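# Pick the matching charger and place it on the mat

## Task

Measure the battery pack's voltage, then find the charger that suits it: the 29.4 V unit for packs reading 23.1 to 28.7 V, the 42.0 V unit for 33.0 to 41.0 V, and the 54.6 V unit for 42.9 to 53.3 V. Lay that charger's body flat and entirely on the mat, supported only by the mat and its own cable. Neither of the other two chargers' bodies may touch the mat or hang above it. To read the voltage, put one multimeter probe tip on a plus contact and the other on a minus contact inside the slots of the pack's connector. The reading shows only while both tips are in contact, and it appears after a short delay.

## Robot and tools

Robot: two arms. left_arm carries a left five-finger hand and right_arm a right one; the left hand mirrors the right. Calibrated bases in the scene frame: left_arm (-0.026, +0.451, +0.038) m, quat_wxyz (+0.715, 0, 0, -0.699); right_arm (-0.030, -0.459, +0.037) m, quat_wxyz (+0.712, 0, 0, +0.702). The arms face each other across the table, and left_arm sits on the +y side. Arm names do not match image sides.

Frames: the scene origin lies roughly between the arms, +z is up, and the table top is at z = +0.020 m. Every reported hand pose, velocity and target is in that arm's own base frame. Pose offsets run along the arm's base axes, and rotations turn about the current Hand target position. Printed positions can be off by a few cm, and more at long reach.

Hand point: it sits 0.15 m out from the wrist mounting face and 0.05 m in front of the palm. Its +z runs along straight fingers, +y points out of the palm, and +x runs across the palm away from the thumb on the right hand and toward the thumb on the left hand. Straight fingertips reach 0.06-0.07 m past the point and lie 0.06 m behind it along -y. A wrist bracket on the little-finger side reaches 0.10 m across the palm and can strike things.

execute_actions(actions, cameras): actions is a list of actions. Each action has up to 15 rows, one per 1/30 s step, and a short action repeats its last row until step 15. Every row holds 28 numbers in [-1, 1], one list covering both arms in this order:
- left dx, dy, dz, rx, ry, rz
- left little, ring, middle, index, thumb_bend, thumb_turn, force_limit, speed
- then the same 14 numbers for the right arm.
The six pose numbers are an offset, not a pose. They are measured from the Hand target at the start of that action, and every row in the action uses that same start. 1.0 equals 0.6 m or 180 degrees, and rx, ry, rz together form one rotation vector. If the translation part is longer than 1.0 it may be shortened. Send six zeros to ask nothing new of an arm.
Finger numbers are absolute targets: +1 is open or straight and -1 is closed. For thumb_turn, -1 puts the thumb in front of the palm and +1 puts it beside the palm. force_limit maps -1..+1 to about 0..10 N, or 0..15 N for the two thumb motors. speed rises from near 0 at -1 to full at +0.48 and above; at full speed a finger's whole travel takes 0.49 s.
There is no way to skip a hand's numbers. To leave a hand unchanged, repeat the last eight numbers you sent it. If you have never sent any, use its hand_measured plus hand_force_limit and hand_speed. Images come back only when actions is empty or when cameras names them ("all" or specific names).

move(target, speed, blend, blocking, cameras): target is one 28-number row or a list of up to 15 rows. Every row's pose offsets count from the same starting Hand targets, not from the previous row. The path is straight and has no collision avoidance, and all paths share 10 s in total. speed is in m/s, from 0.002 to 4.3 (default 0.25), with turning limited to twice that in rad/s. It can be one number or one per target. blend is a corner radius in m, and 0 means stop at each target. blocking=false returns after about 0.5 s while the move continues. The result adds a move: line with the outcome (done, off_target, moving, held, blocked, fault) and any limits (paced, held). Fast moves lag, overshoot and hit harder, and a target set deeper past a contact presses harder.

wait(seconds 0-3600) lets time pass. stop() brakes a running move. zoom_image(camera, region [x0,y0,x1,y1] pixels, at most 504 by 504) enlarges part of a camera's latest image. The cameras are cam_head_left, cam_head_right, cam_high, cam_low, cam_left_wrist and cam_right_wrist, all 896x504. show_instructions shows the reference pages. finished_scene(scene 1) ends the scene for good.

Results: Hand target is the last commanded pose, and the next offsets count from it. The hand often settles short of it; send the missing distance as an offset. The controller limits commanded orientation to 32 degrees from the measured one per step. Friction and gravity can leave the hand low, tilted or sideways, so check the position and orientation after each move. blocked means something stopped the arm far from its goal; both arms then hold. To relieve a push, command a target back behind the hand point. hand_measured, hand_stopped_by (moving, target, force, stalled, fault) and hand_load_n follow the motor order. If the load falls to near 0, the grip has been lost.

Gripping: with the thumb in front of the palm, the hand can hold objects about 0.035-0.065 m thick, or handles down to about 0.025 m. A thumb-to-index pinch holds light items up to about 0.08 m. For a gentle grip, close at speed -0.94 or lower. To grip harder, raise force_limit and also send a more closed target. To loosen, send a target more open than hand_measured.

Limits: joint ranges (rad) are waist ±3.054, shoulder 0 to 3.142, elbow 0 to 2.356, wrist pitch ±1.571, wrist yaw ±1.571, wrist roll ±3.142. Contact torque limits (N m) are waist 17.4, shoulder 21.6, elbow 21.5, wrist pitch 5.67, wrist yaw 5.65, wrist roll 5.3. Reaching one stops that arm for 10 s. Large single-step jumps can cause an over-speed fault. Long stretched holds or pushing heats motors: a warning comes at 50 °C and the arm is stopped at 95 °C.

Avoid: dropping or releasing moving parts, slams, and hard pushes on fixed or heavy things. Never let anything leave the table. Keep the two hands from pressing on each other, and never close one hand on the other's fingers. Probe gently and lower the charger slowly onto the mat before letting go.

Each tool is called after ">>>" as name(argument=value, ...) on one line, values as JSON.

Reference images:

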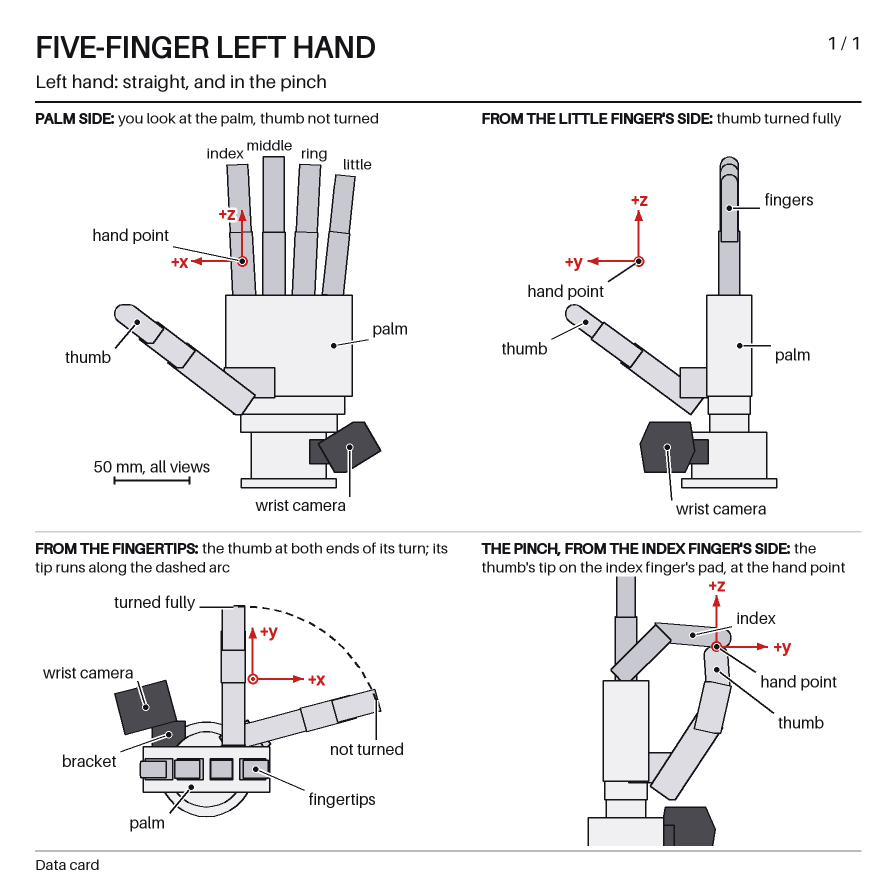

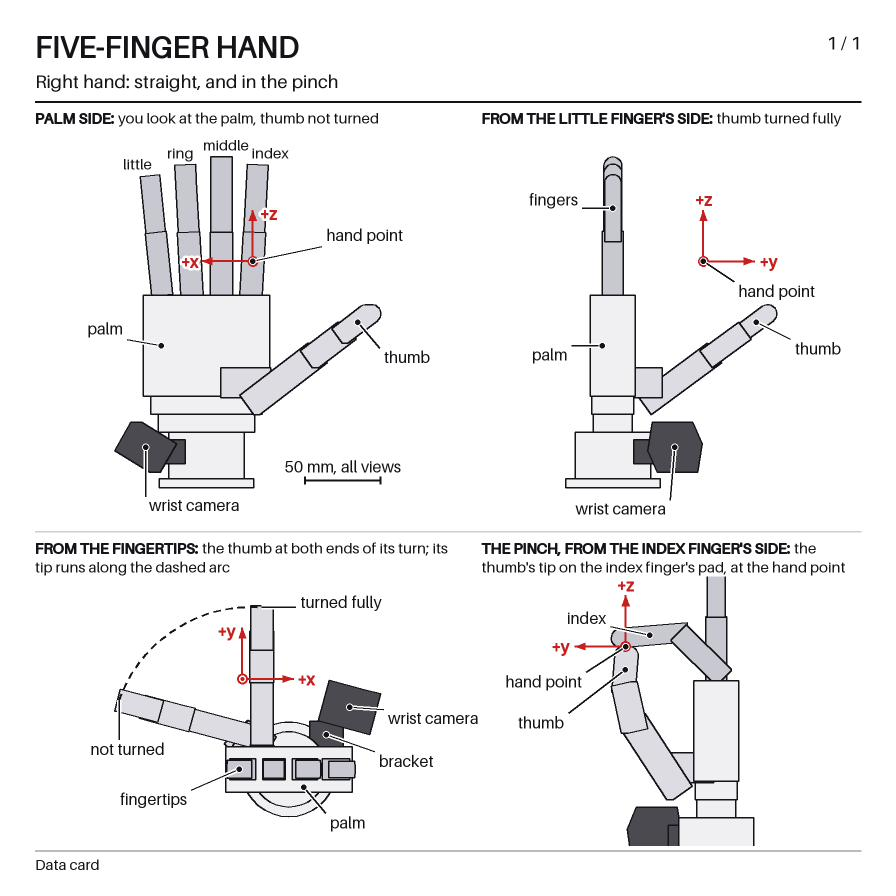

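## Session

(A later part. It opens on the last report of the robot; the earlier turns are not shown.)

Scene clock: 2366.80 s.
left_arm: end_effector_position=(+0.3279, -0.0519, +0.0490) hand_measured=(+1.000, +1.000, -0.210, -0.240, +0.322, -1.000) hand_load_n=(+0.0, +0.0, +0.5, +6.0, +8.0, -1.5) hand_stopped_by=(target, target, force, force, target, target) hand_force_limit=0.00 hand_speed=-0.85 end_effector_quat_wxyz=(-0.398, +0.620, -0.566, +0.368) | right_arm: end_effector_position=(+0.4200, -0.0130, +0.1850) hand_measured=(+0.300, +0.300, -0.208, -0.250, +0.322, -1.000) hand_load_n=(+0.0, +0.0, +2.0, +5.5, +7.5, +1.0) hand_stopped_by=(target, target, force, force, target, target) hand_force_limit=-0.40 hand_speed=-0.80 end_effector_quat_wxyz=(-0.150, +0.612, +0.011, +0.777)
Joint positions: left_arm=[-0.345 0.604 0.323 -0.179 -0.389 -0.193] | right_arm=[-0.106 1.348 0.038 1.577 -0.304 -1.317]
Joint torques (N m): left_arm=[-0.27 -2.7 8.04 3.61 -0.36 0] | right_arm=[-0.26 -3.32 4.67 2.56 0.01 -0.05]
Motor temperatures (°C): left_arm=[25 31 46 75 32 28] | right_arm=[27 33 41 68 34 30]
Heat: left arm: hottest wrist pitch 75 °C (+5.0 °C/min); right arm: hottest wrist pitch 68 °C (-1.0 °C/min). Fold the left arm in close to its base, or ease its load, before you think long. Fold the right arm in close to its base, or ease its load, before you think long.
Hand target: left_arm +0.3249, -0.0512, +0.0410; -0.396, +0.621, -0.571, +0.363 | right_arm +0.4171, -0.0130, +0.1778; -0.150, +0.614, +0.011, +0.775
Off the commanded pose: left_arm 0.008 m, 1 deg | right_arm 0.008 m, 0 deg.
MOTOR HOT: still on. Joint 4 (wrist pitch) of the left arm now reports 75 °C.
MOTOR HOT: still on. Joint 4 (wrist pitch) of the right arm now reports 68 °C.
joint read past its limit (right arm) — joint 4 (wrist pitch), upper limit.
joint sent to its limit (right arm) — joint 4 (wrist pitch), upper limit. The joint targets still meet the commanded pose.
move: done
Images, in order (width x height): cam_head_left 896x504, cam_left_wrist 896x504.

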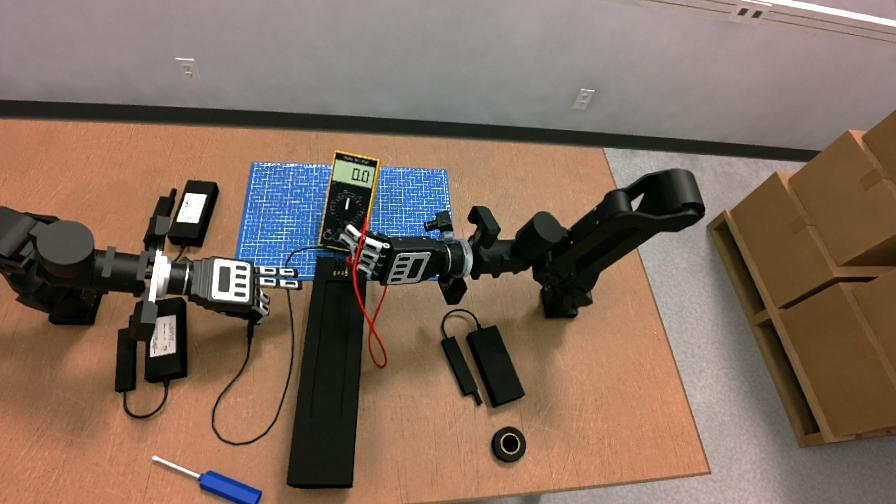

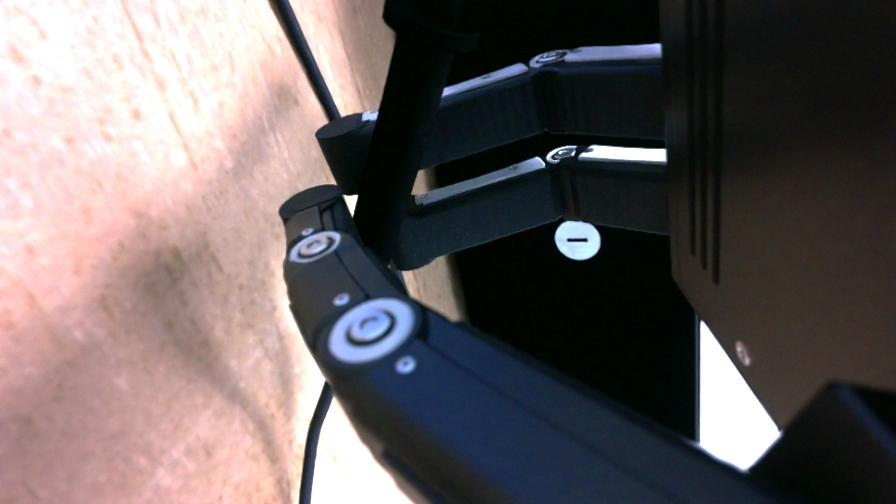

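>>> move(target=[0,0,-0.0617,0,0,0,1,1,-0.35,-0.35,0.32,-1,0,-0.85,0,0,0,0,0,0,0.3,0.3,-0.4,-0.4,0.32,-1,-0.4,-0.8], speed=0.05, cameras=["cam_left_wrist"])

Scene clock: 2371.20 s.
left_arm: end_effector_position=(+0.3296, -0.0520, +0.0160) hand_measured=(+1.000, +1.000, -0.210, -0.240, +0.322, -1.000) hand_load_n=(+0.0, +0.0, +3.0, +5.0, +9.0, -0.5) hand_stopped_by=(target, target, force, force, target, target) hand_force_limit=0.00 hand_speed=-0.85 end_effector_quat_wxyz=(-0.401, +0.619, -0.563, +0.372) | right_arm: end_effector_position=(+0.4200, -0.0130, +0.1850) hand_measured=(+0.300, +0.300, -0.208, -0.250, +0.322, -1.000) hand_load_n=(+0.0, +0.0, +2.5, +5.5, +7.5, +1.0) hand_stopped_by=(target, target, force, force, target, target) hand_force_limit=-0.40 hand_speed=-0.80 end_effector_quat_wxyz=(-0.150, +0.612, +0.011, +0.777)
Joint positions: left_arm=[-0.345 0.638 0.183 0.006 -0.391 -0.193] | right_arm=[-0.106 1.348 0.038 1.577 -0.304 -1.317]
Joint torques (N m): left_arm=[-0.32 -1.64 7.6 3.51 -0.26 -0.04] | right_arm=[-0.23 -3.3 4.61 2.55 0.01 -0.05]
Motor temperatures (°C): left_arm=[25 31 45 75 32 28] | right_arm=[27 33 41 68 34 30]
Heat: left arm: hottest wrist pitch 75 °C (+5.1 °C/min); right arm: hottest wrist pitch 68 °C (-1.0 °C/min). Fold the left arm in close to its base, or ease its load, before you think long. Fold the right arm in close to its base, or ease its load, before you think long.
Hand target: left_arm +0.3250, -0.0513, +0.0040; -0.396, +0.621, -0.571, +0.363 | right_arm +0.4171, -0.0130, +0.1778; -0.150, +0.614, +0.011, +0.775
Off the commanded pose: left_arm 0.013 m, 1 deg | right_arm 0.008 m, 0 deg.
MOTOR HOT: still on. Joint 4 (wrist pitch) of the left arm now reports 75 °C.
MOTOR HOT: still on. Joint 4 (wrist pitch) of the right arm now reports 68 °C.
joint read past its limit (right arm) — joint 4 (wrist pitch), upper limit.
joint sent to its limit (right arm) — joint 4 (wrist pitch), upper limit. The joint targets still meet the commanded pose.
move: off_target (left_arm)

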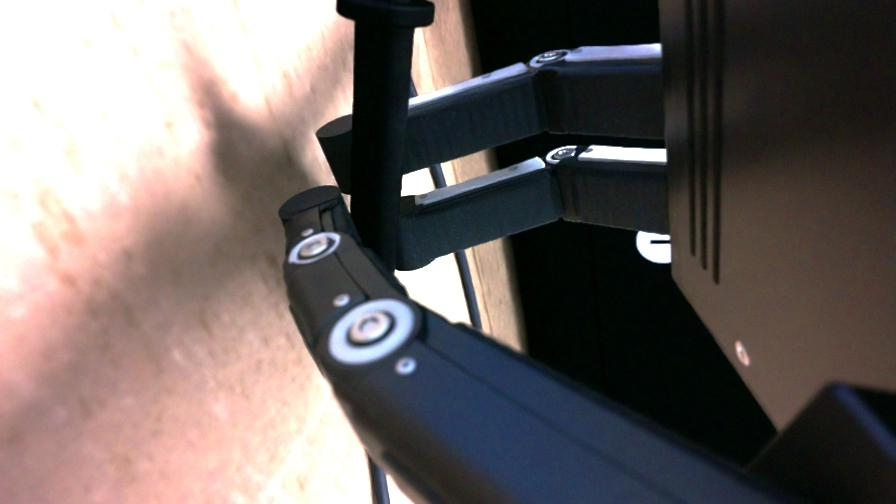

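>>> move(target=[0,0,-0.0155,0,0,0,1,1,-0.35,-0.35,0.32,-1,0,-0.85,0,0,0,0,0,0,0.3,0.3,-0.4,-0.4,0.32,-1,-0.4,-0.8], speed=0.04, cameras=["cam_left_wrist"])

Scene clock: 2374.17 s.
left_arm: end_effector_position=(+0.3300, -0.0521, +0.0067) hand_measured=(+1.000, +1.000, -0.210, -0.240, +0.322, -1.000) hand_load_n=(+0.0, +0.0, +2.0, +4.5, +8.0, +0.0) hand_stopped_by=(target, target, force, force, target, target) hand_force_limit=0.00 hand_speed=-0.85 end_effector_quat_wxyz=(-0.401, +0.619, -0.563, +0.372) | right_arm: end_effector_position=(+0.4200, -0.0130, +0.1850) hand_measured=(+0.300, +0.300, -0.208, -0.250, +0.322, -1.000) hand_load_n=(+0.0, +0.0, +2.5, +5.5, +7.5, +1.0) hand_stopped_by=(target, target, force, force, target, target) hand_force_limit=-0.40 hand_speed=-0.80 end_effector_quat_wxyz=(-0.150, +0.612, +0.011, +0.777)
Joint positions: left_arm=[-0.345 0.663 0.148 0.066 -0.391 -0.193] | right_arm=[-0.106 1.348 0.038 1.577 -0.304 -1.317]
Joint torques (N m): left_arm=[-0.39 -1.81 7.43 3.51 -0.28 -0.02] | right_arm=[-0.24 -3.34 4.65 2.55 0 -0.06]
Motor temperatures (°C): left_arm=[25 31 45 74 32 28] | right_arm=[27 33 41 68 34 30]
Heat: left arm: hottest wrist pitch 74 °C (+5.1 °C/min); right arm: hottest wrist pitch 68 °C (-1.0 °C/min). Fold the left arm in close to its base, or ease its load, before you think long. Fold the right arm in close to its base, or ease its load, before you think long.
Hand target: left_arm +0.3250, -0.0514, -0.0053; -0.396, +0.621, -0.571, +0.363 | right_arm +0.4171, -0.0130, +0.1778; -0.150, +0.614, +0.011, +0.775
Off the commanded pose: left_arm 0.013 m, 1 deg | right_arm 0.008 m, 0 deg.
MOTOR HOT: still on. Joint 4 (wrist pitch) of the left arm now reports 74 °C.
MOTOR HOT: still on. Joint 4 (wrist pitch) of the right arm now reports 68 °C.
joint read past its limit (right arm) — joint 4 (wrist pitch), upper limit.
joint sent to its limit (right arm) — joint 4 (wrist pitch), upper limit. The joint targets still meet the commanded pose.
move: off_target (left_arm)

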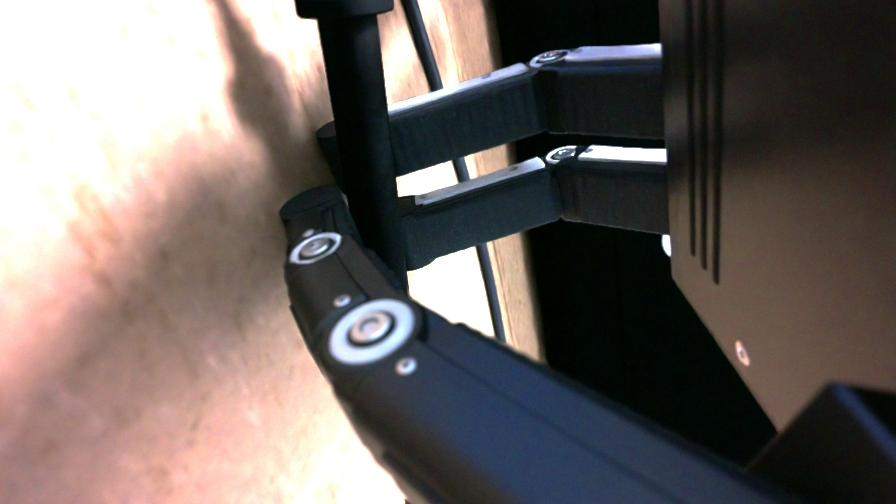

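>>> execute_actions(actions=[[[0,0,-0.003,0,0,0,1,1,-0.4,-0.4,0.32,-1,0.6,-0.85,0,0,0,0,0,0,0.3,0.3,-0.4,-0.4,0.32,-1,-0.4,-0.8]],[[0,0,0,0,0,0,1,1,-0.4,-0.4,0.32,-1,0.6,-0.85,0,0,0,0,0,0,0.3,0.3,-0.4,-0.4,0.32,-1,-0.4,-0.8]],[[0,0,0,0,0,0,1,1,-0.4,-0.4,0.32,-1,0.6,-0.85,0,0,0,0,0,0,0.3,0.3,-0.4,-0.4,0.32,-1,-0.4,-0.8]]], cameras=["cam_left_wrist"])

Scene clock: 2382.93 s.
left_arm: end_effector_position=(+0.3309, -0.0525, +0.0064) hand_measured=(+1.000, +1.000, -0.262, -0.292, +0.324, -1.000) hand_load_n=(+0.0, +0.0, +9.0, +9.5, +22.5, +0.0) hand_stopped_by=(target, target, force, force, target, target) hand_force_limit=0.60 hand_speed=-0.85 end_effector_quat_wxyz=(-0.401, +0.619, -0.562, +0.374) | right_arm: end_effector_position=(+0.4200, -0.0130, +0.1850) hand_measured=(+0.300, +0.300, -0.208, -0.250, +0.322, -1.000) hand_load_n=(+0.0, +0.0, +2.5, +5.0, +7.5, +0.5) hand_stopped_by=(target, target, force, force, target, target) hand_force_limit=-0.40 hand_speed=-0.80 end_effector_quat_wxyz=(-0.150, +0.612, +0.011, +0.777)
Joint positions: left_arm=[-0.345 0.669 0.143 0.081 -0.391 -0.193] | right_arm=[-0.106 1.348 0.038 1.577 -0.304 -1.317]
Joint torques (N m): left_arm=[-0.25 -1.73 7.35 3.4 -0.26 0.01] | right_arm=[-0.22 -3.32 4.64 2.55 0.01 -0.06]
Motor temperatures (°C): left_arm=[25 30 45 76 32 28] | right_arm=[27 33 41 68 34 30]
Heat: left arm: hottest wrist pitch 76 °C (+8.0 °C/min); right arm: hottest wrist pitch 68 °C (+0.0 °C/min). Fold the left arm in close to its base, or ease its load, before you think long. Fold the right arm in close to its base, or ease its load, before you think long.
Hand target: left_arm +0.3250, -0.0513, -0.0071; -0.396, +0.621, -0.571, +0.363 | right_arm +0.4171, -0.0130, +0.1778; -0.150, +0.614, +0.011, +0.775
Off the commanded pose: left_arm 0.015 m, 2 deg | right_arm 0.008 m, 0 deg.
MOTOR HOT: still on. Joint 4 (wrist pitch) of the left arm now reports 76 °C.
MOTOR HOT: still on. Joint 4 (wrist pitch) of the right arm now reports 68 °C.
joint read past its limit (right arm) — joint 4 (wrist pitch), upper limit.
joint sent to its limit (right arm) — joint 4 (wrist pitch), upper limit. The joint targets still meet the commanded pose.
Step readings (end_effector_position of left_arm | right_arm):
0: (+0.3300, -0.0521, +0.0067) | (+0.4200, -0.0130, +0.1850)
1: (+0.3301, -0.0522, +0.0066) | (+0.4200, -0.0130, +0.1850)
2: (+0.3302, -0.0522, +0.0065) | (+0.4200, -0.0130, +0.1850)
4: (+0.3304, -0.0523, +0.0063) | (+0.4200, -0.0130, +0.1850)
8: (+0.3308, -0.0524, +0.0065) | (+0.4200, -0.0130, +0.1850)
15: (+0.3309, -0.0525, +0.0064) | (+0.4200, -0.0130, +0.1850)
16: (+0.3309, -0.0525, +0.0064) | (+0.4200, -0.0130, +0.1850)
17: (+0.3309, -0.0525, +0.0063) | (+0.4200, -0.0130, +0.1850)
19: (+0.3309, -0.0525, +0.0063) | (+0.4200, -0.0130, +0.1850)
23: (+0.3309, -0.0525, +0.0063) | (+0.4200, -0.0130, +0.1850)
30: (+0.3309, -0.0525, +0.0064) | (+0.4200, -0.0130, +0.1850)
31: (+0.3309, -0.0525, +0.0064) | (+0.4200, -0.0130, +0.1850)
32: (+0.3309, -0.0525, +0.0064) | (+0.4200, -0.0130, +0.1850)
34: (+0.3309, -0.0525, +0.0064) | (+0.4200, -0.0130, +0.1850)
38: (+0.3309, -0.0525, +0.0064) | (+0.4200, -0.0130, +0.1850)
45: (+0.3309, -0.0525, +0.0064) | (+0.4200, -0.0130, +0.1850)

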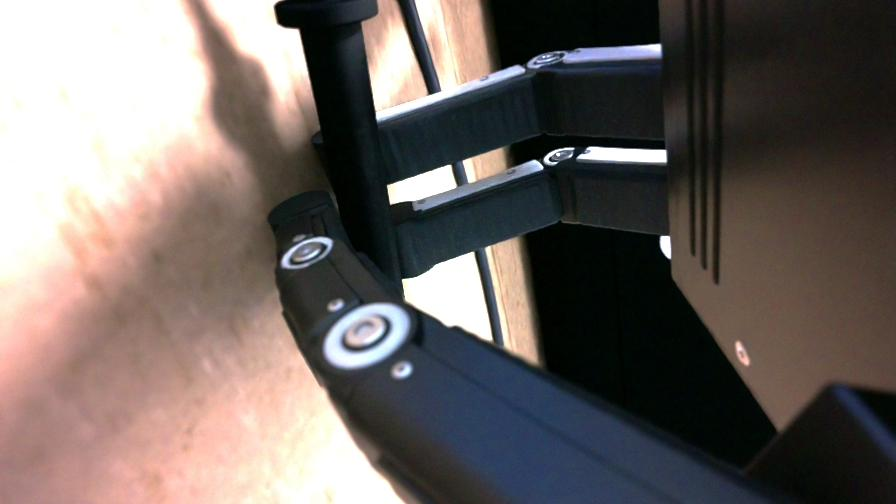

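>>> execute_actions(actions=[[[0,0,0.003,0,0,0,1,1,-0.25,-0.28,0.32,-1,0.6,-0.85,0,0,0,0,0,0,0.3,0.3,-0.4,-0.4,0.32,-1,-0.4,-0.8]]], cameras=[])

Scene clock: 2386.63 s.
left_arm: end_effector_position=(+0.3305, -0.0523, +0.0057) hand_measured=(+1.000, +1.000, -0.248, -0.278, +0.324, -1.000) hand_load_n=(+0.0, +0.0, +7.0, +8.0, +18.5, +0.5) hand_stopped_by=(target, target, target, force, target, target) hand_force_limit=0.60 hand_speed=-0.85 end_effector_quat_wxyz=(-0.401, +0.619, -0.563, +0.373) | right_arm: end_effector_position=(+0.4200, -0.0130, +0.1850) hand_measured=(+0.300, +0.300, -0.208, -0.250, +0.322, -1.000) hand_load_n=(+0.0, +0.0, +2.5, +5.5, +7.5, +1.0) hand_stopped_by=(target, target, force, force, target, target) hand_force_limit=-0.40 hand_speed=-0.80 end_effector_quat_wxyz=(-0.150, +0.612, +0.011, +0.777)
Joint positions: left_arm=[-0.345 0.669 0.143 0.079 -0.391 -0.193] | right_arm=[-0.106 1.348 0.038 1.577 -0.304 -1.317]
Joint torques (N m): left_arm=[-0.1 -2 8.09 2.87 -0.29 0.03] | right_arm=[-0.24 -3.34 4.61 2.55 0.01 -0.07]
Motor temperatures (°C): left_arm=[25 30 45 75 32 28] | right_arm=[27 33 41 68 34 30]
Heat: left arm: hottest wrist pitch 75 °C (+7.0 °C/min); right arm: hottest wrist pitch 68 °C (+0.0 °C/min). Fold the left arm in close to its base, or ease its load, before you think long. Fold the right arm in close to its base, or ease its load, before you think long.
Hand target: left_arm +0.3250, -0.0513, -0.0053; -0.396, +0.621, -0.571, +0.363 | right_arm +0.4171, -0.0130, +0.1778; -0.150, +0.614, +0.011, +0.775
Off the commanded pose: left_arm 0.012 m, 2 deg | right_arm 0.008 m, 0 deg.
MOTOR HOT: still on. Joint 4 (wrist pitch) of the left arm now reports 75 °C.
MOTOR HOT: still on. Joint 4 (wrist pitch) of the right arm now reports 68 °C.
joint read past its limit (right arm) — joint 4 (wrist pitch), upper limit.
joint sent to its limit (right arm) — joint 4 (wrist pitch), upper limit. The joint targets still meet the commanded pose.
Step readings (end_effector_position of left_arm | right_arm):
0: (+0.3309, -0.0525, +0.0064) | (+0.4200, -0.0130, +0.1850)
1: (+0.3309, -0.0525, +0.0064) | (+0.4200, -0.0130, +0.1850)
2: (+0.3309, -0.0525, +0.0063) | (+0.4200, -0.0130, +0.1850)
4: (+0.3306, -0.0524, +0.0059) | (+0.4200, -0.0130, +0.1850)
8: (+0.3305, -0.0523, +0.0057) | (+0.4200, -0.0130, +0.1850)
15: (+0.3305, -0.0523, +0.0057) | (+0.4200, -0.0130, +0.1850)

>>> move(target=[[0,0,0.3,0,0,0,1,1,-0.25,-0.28,0.32,-1,0.6,-0.85,0,0,0,0,0,0,0.3,0.3,-0.4,-0.4,0.32,-1,-0.4,-0.8],[0.17,0.0797,0.367,-0.4551,-0.163,0.0926,1,1,-0.25,-0.28,0.32,-1,0.6,-0.85,0,0,0,0,0,0,0.3,0.3,-0.4,-0.4,0.32,-1,-0.4,-0.8],[0.2383,0.0797,0.345,-0.4551,-0.163,0.0926,1,1,-0.25,-0.28,0.32,-1,0.6,-0.85,0,0,0,0,0,0,0.3,0.3,-0.4,-0.4,0.32,-1,-0.4,-0.8]], speed=[0.15, 0.2, 0.06], blend=[0.03, 0.005, 0], cameras=["cam_low", "cam_head_left", "cam_high", "cam_head_right", "cam_left_wrist"])

>>> zoom_image(camera="cam_low", region=[400, 0, 540, 80])

>>> zoom_image(camera="cam_high", region=[415, 165, 465, 205])

>>> zoom_image(camera="cam_head_left", region=[310, 240, 370, 290])

>>> zoom_image(camera="cam_head_right", region=[315, 240, 375, 290])

Scene clock: 2408.13 s.
left_arm: end_effector_position=(+0.4646, -0.0032, +0.2010) hand_measured=(+1.000, +1.000, -0.248, -0.278, +0.324, -1.000) hand_load_n=(+0.0, +0.0, +3.0, +9.0, +15.5, -2.5) hand_stopped_by=(target, target, target, force, target, target) hand_force_limit=0.60 hand_speed=-0.85 end_effector_quat_wxyz=(-0.064, +0.692, -0.002, +0.719) | right_arm: end_effector_position=(+0.4200, -0.0130, +0.1850) hand_measured=(+0.300, +0.300, -0.208, -0.250, +0.322, -1.000) hand_load_n=(+0.0, +0.0, +2.5, +5.5, +7.5, +0.5) hand_stopped_by=(target, target, force, force, target, target) hand_force_limit=-0.40 hand_speed=-0.80 end_effector_quat_wxyz=(-0.150, +0.612, +0.011, +0.777)
Joint positions: left_arm=[0.185 1.429 0.25 1.222 0.099 -1.483] | right_arm=[-0.106 1.348 0.038 1.577 -0.304 -1.317]
Joint torques (N m): left_arm=[-0.43 -4.71 8.64 4.04 -0.11 -0.22] | right_arm=[-0.23 -3.31 4.65 2.56 0.02 -0.04]
Motor temperatures (°C): left_arm=[25 30 46 70 32 28] | right_arm=[27 33 40 69 33 30]
Heat: left arm: hottest wrist pitch 70 °C (-3.0 °C/min); right arm: hottest wrist pitch 69 °C (+1.0 °C/min). Fold the left arm in close to its base, or ease its load, before you think long. Fold the right arm in close to its base, or ease its load, before you think long.
Hand target: left_arm +0.4680, -0.0035, +0.2017; -0.062, +0.691, -0.001, +0.720 | right_arm +0.4171, -0.0130, +0.1778; -0.150, +0.614, +0.011, +0.775
Off the commanded pose: left_arm 0.003 m, 0 deg | right_arm 0.008 m, 0 deg.
MOTOR HOT: still on. Joint 4 (wrist pitch) of the left arm now reports 70 °C.
MOTOR HOT: still on. Joint 4 (wrist pitch) of the right arm now reports 69 °C.
joint read past its limit (right arm) — joint 4 (wrist pitch), upper limit.
joint sent to its limit (right arm) — joint 4 (wrist pitch), upper limit. The joint targets still meet the commanded pose.
move: done
Images, in order (width x height): cam_head_left 896x504, cam_head_right 896x504, cam_high 896x504, cam_low 896x504, cam_left_wrist 896x504.

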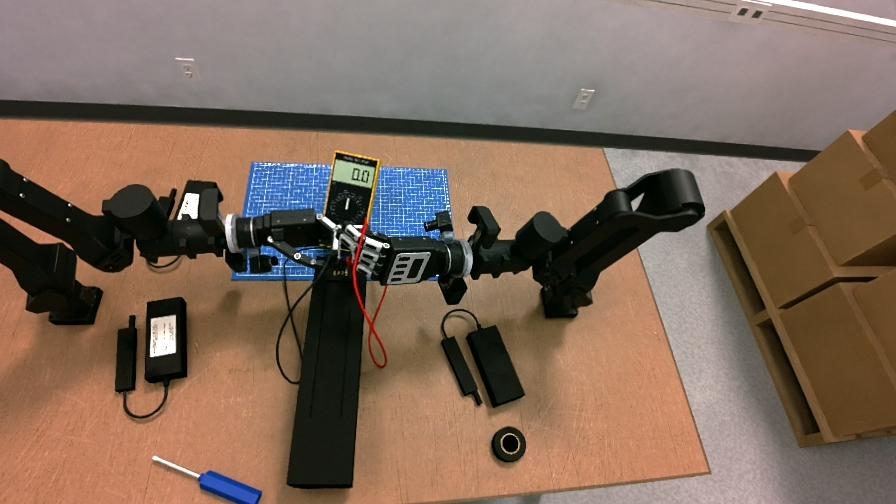

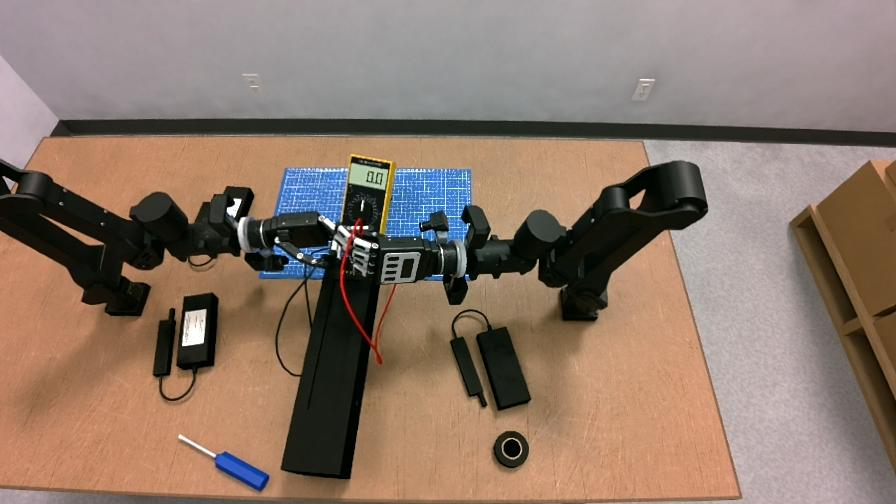

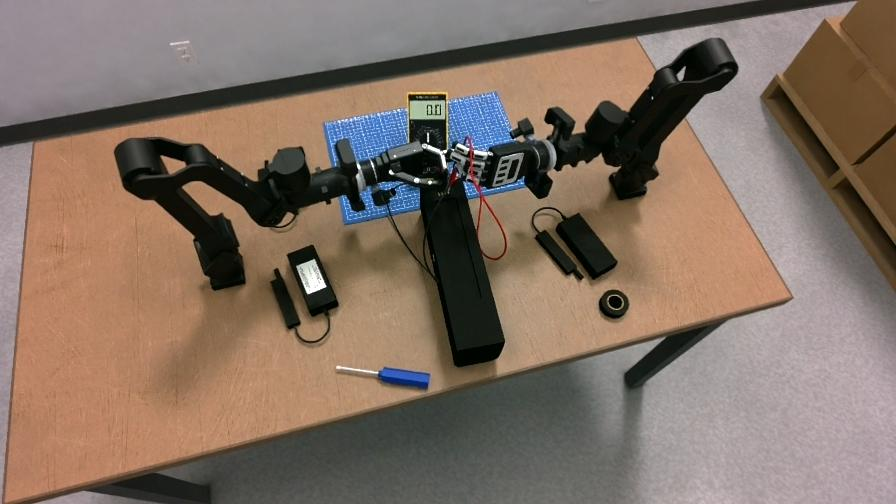

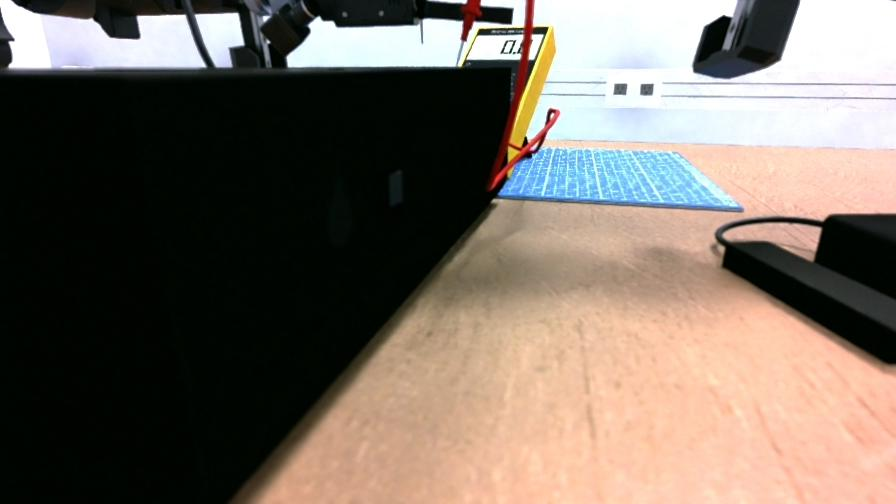

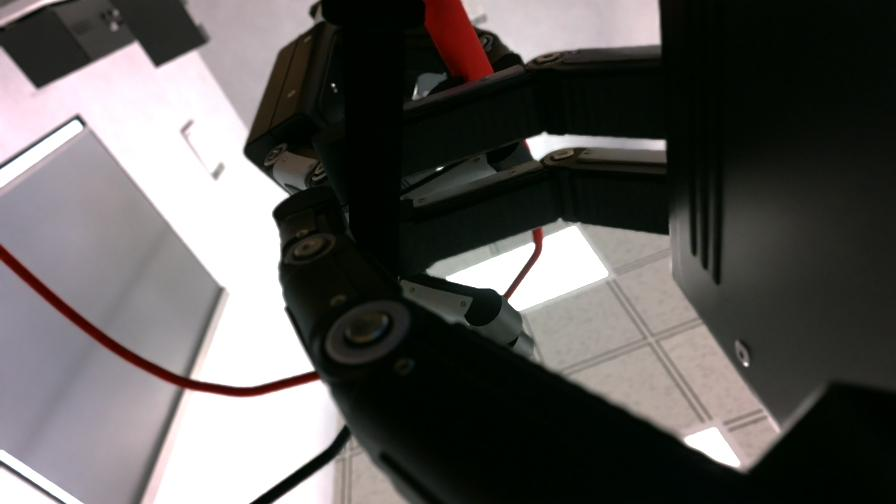

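Scaled by 3.600 from the camera's image (finer frame: 1280x720).

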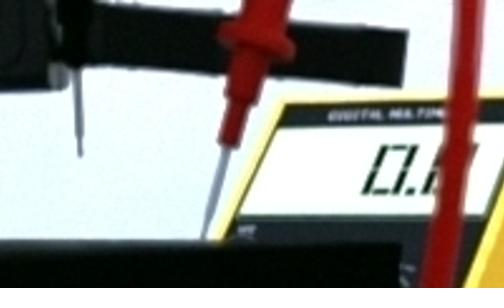

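Scaled by 10.080 from the camera's image (finer frame: 1280x720).

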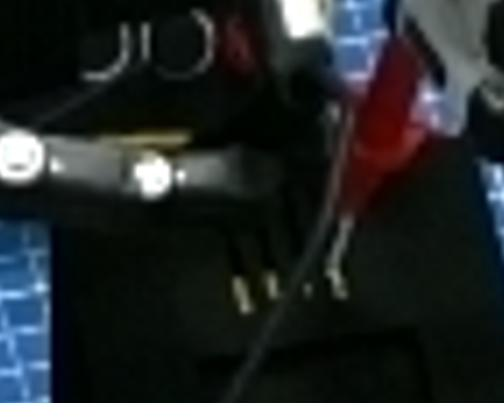

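Scaled by 8.400 from the camera's image (finer frame: 1280x720).

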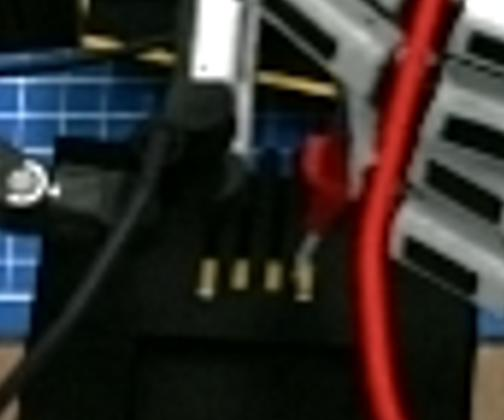

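Scaled by 8.400 from the camera's image (finer frame: 1280x720).

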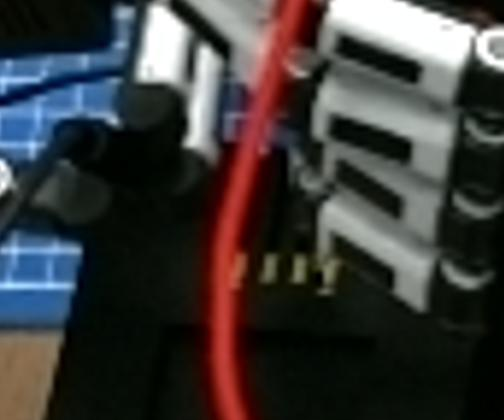

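>>> execute_actions(actions=[], cameras=["cam_head_left","cam_head_right","cam_high","cam_low"])

Scene clock: 2421.43 s.
left_arm: end_effector_position=(+0.4647, -0.0032, +0.2008) hand_measured=(+1.000, +1.000, -0.248, -0.278, +0.324, -1.000) hand_load_n=(+0.0, +0.0, +3.5, +9.0, +15.5, -2.5) hand_stopped_by=(target, target, target, force, target, target) hand_force_limit=0.60 hand_speed=-0.85 end_effector_quat_wxyz=(-0.064, +0.692, -0.002, +0.719) | right_arm: end_effector_position=(+0.4200, -0.0130, +0.1850) hand_measured=(+0.300, +0.300, -0.208, -0.250, +0.322, -1.000) hand_load_n=(+0.0, +0.0, +2.0, +5.5, +7.5, +1.0) hand_stopped_by=(target, target, force, force, target, target) hand_force_limit=-0.40 hand_speed=-0.80 end_effector_quat_wxyz=(-0.150, +0.612, +0.011, +0.777)
Joint positions: left_arm=[0.185 1.429 0.25 1.222 0.099 -1.483] | right_arm=[-0.106 1.348 0.038 1.577 -0.304 -1.317]
Joint velocities: within noise
Joint torques (N m): left_arm=[-0.33 -4.73 8.74 4.01 -0.13 -0.25] | right_arm=[-0.22 -3.32 4.62 2.56 0 -0.04]
Motor temperatures (°C): left_arm=[25 30 46 71 32 28] | right_arm=[27 33 40 69 33 30]
Heat: left arm: hottest wrist pitch 71 °C (-4.0 °C/min); right arm: hottest wrist pitch 69 °C (+1.0 °C/min). Fold the left arm in close to its base, or ease its load, before you think long. Fold the right arm in close to its base, or ease its load, before you think long.
Hand target: left_arm +0.4680, -0.0035, +0.2015; -0.062, +0.691, -0.001, +0.720 | right_arm +0.4171, -0.0130, +0.1778; -0.150, +0.614, +0.011, +0.775
Off the commanded pose: left_arm 0.003 m, 0 deg | right_arm 0.008 m, 0 deg.
MOTOR HOT: still on. Joint 4 (wrist pitch) of the left arm now reports 71 °C.
MOTOR HOT: still on. Joint 4 (wrist pitch) of the right arm now reports 69 °C.
joint read past its limit (right arm) — joint 4 (wrist pitch), upper limit.
Images, in order (width x height): cam_head_left 896x504, cam_head_right 896x504, cam_high 896x504, cam_low 896x504.

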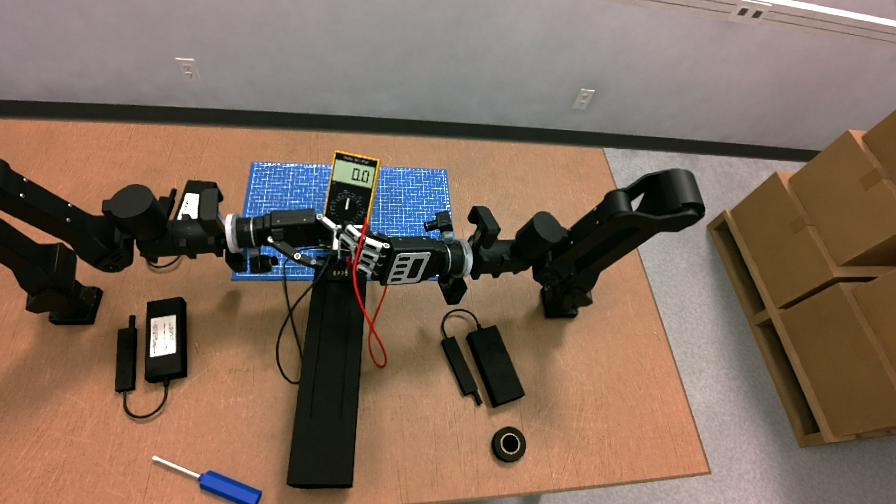

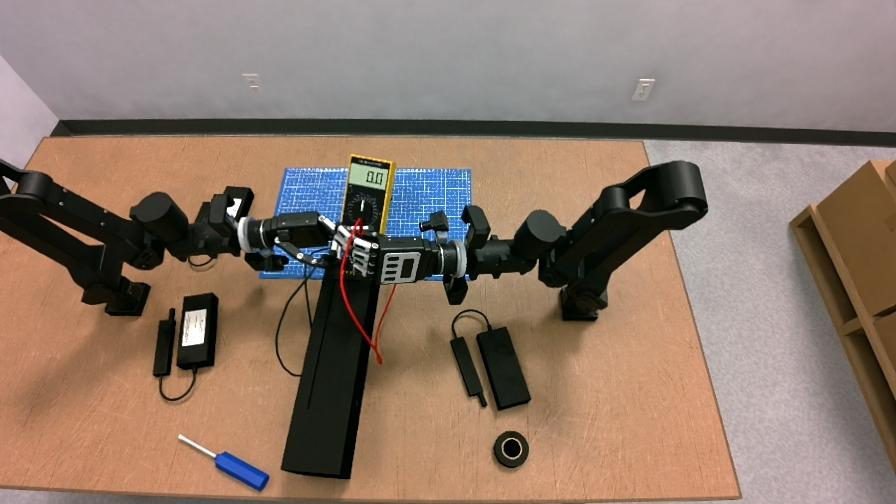

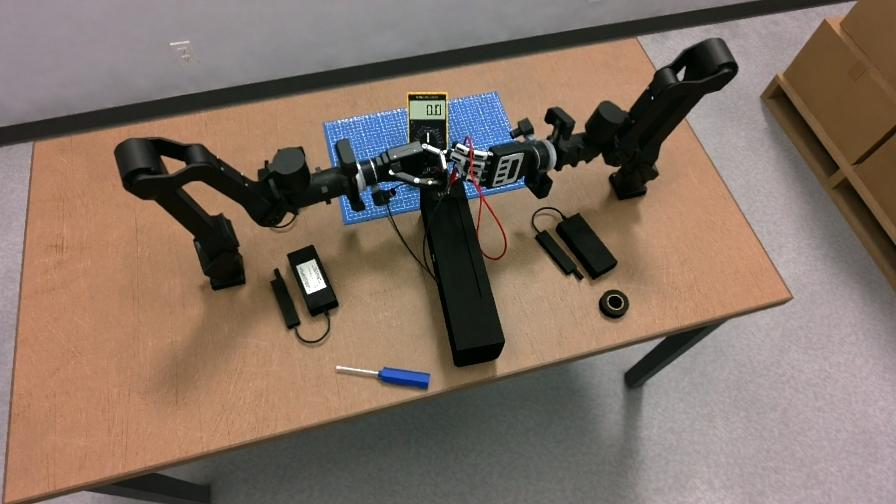

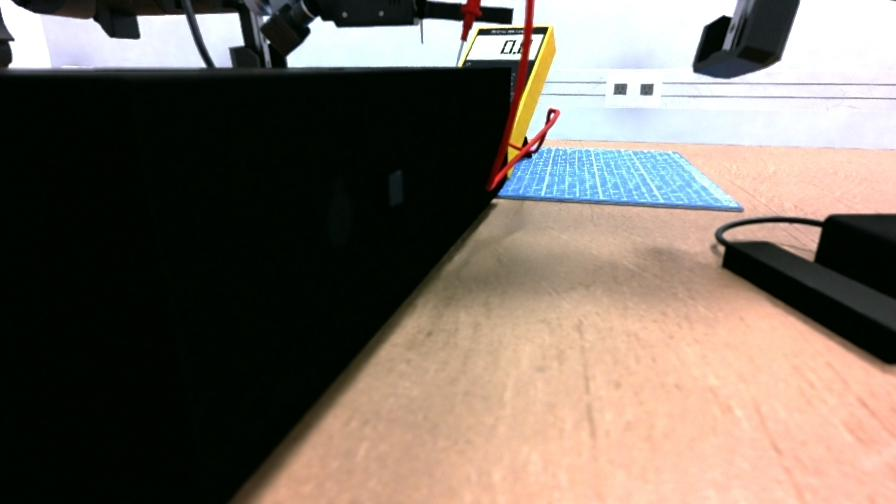

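>>> move(target=[0.0092, 0, 0.002, 0, 0, 0, 1, 1, -0.25, -0.28, 0.32, -1, 0.6, -0.85, 0, 0, 0, 0, 0, 0, 0.3, 0.3, -0.4, -0.4, 0.32, -1, -0.4, -0.8], speed=0.03, cameras=["cam_head_left","cam_low"])

>>> zoom_image(camera="cam_low", region=[390, 10, 490, 80])

>>> zoom_image(camera="cam_head_left", region=[310, 240, 370, 290])

Scene clock: 2429.37 s.
left_arm: end_effector_position=(+0.4700, -0.0033, +0.2035) hand_measured=(+1.000, +1.000, -0.248, -0.278, +0.324, -1.000) hand_load_n=(+0.0, +0.0, +3.5, +9.0, +15.5, -2.5) hand_stopped_by=(target, target, target, force, target, target) hand_force_limit=0.60 hand_speed=-0.85 end_effector_quat_wxyz=(-0.064, +0.690, -0.002, +0.721) | right_arm: end_effector_position=(+0.4200, -0.0130, +0.1850) hand_measured=(+0.300, +0.300, -0.208, -0.250, +0.322, -1.000) hand_load_n=(+0.0, +0.0, +2.0, +5.0, +7.5, +1.0) hand_stopped_by=(target, target, force, force, target, target) hand_force_limit=-0.40 hand_speed=-0.80 end_effector_quat_wxyz=(-0.150, +0.612, +0.011, +0.777)
Joint positions: left_arm=[0.18 1.446 0.272 1.222 0.094 -1.483] | right_arm=[-0.106 1.348 0.038 1.577 -0.304 -1.317]
Joint torques (N m): left_arm=[-0.47 -4.83 9.05 3.81 -0.13 -0.25] | right_arm=[-0.25 -3.27 4.61 2.57 0.02 -0.06]
Motor temperatures (°C): left_arm=[25 31 45 71 32 28] | right_arm=[27 33 40 69 33 30]
Heat: left arm: hottest wrist pitch 71 °C (-4.0 °C/min); right arm: hottest wrist pitch 69 °C (+1.0 °C/min). Fold the left arm in close to its base, or ease its load, before you think long. Fold the right arm in close to its base, or ease its load, before you think long.
Hand target: left_arm +0.4735, -0.0036, +0.2030; -0.062, +0.691, -0.001, +0.720 | right_arm +0.4171, -0.0130, +0.1778; -0.150, +0.614, +0.011, +0.775
Off the commanded pose: left_arm 0.004 m, 0 deg | right_arm 0.008 m, 0 deg.
MOTOR HOT: still on. Joint 4 (wrist pitch) of the left arm now reports 71 °C.
MOTOR HOT: still on. Joint 4 (wrist pitch) of the right arm now reports 69 °C.
joint read past its limit (right arm) — joint 4 (wrist pitch), upper limit.
joint sent to its limit (right arm) — joint 4 (wrist pitch), upper limit. The joint targets still meet the commanded pose.
move: done

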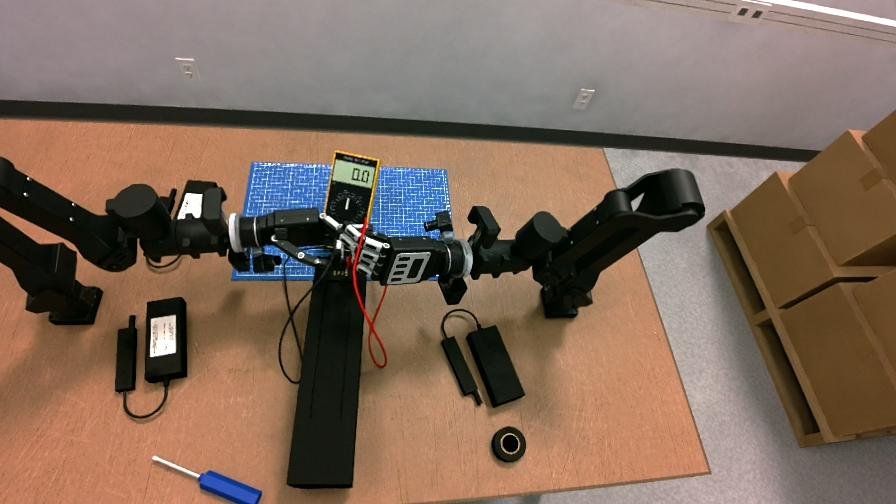

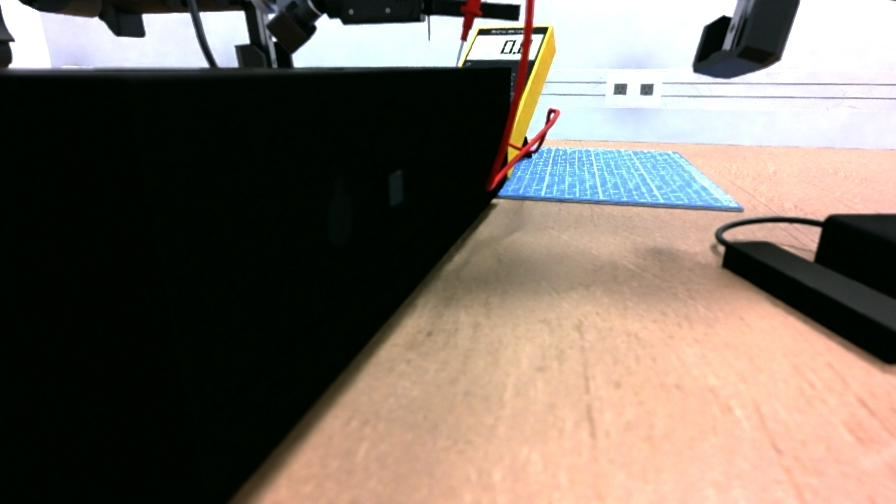

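Scaled by 5.040 from the camera's image (finer frame: 1280x720).

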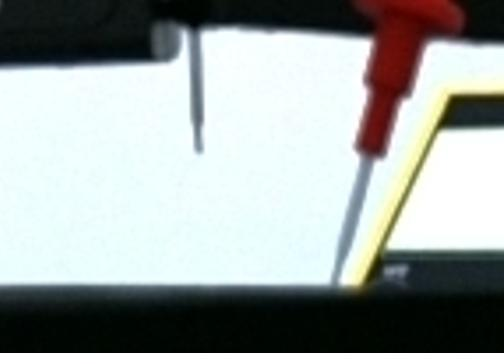

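Scaled by 8.400 from the camera's image (finer frame: 1280x720).

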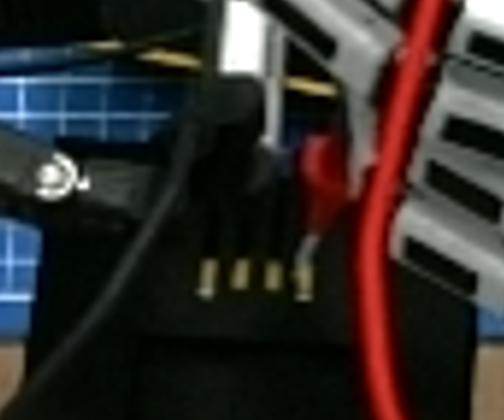

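>>> zoom_image(camera="cam_head_left", region=[325, 255, 355, 280])

Scaled by 16.800 from the camera's image (finer frame: 1280x720).

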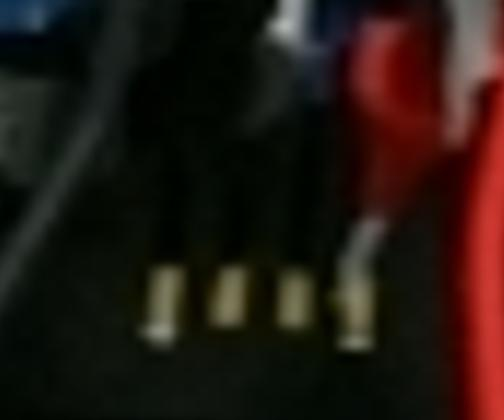

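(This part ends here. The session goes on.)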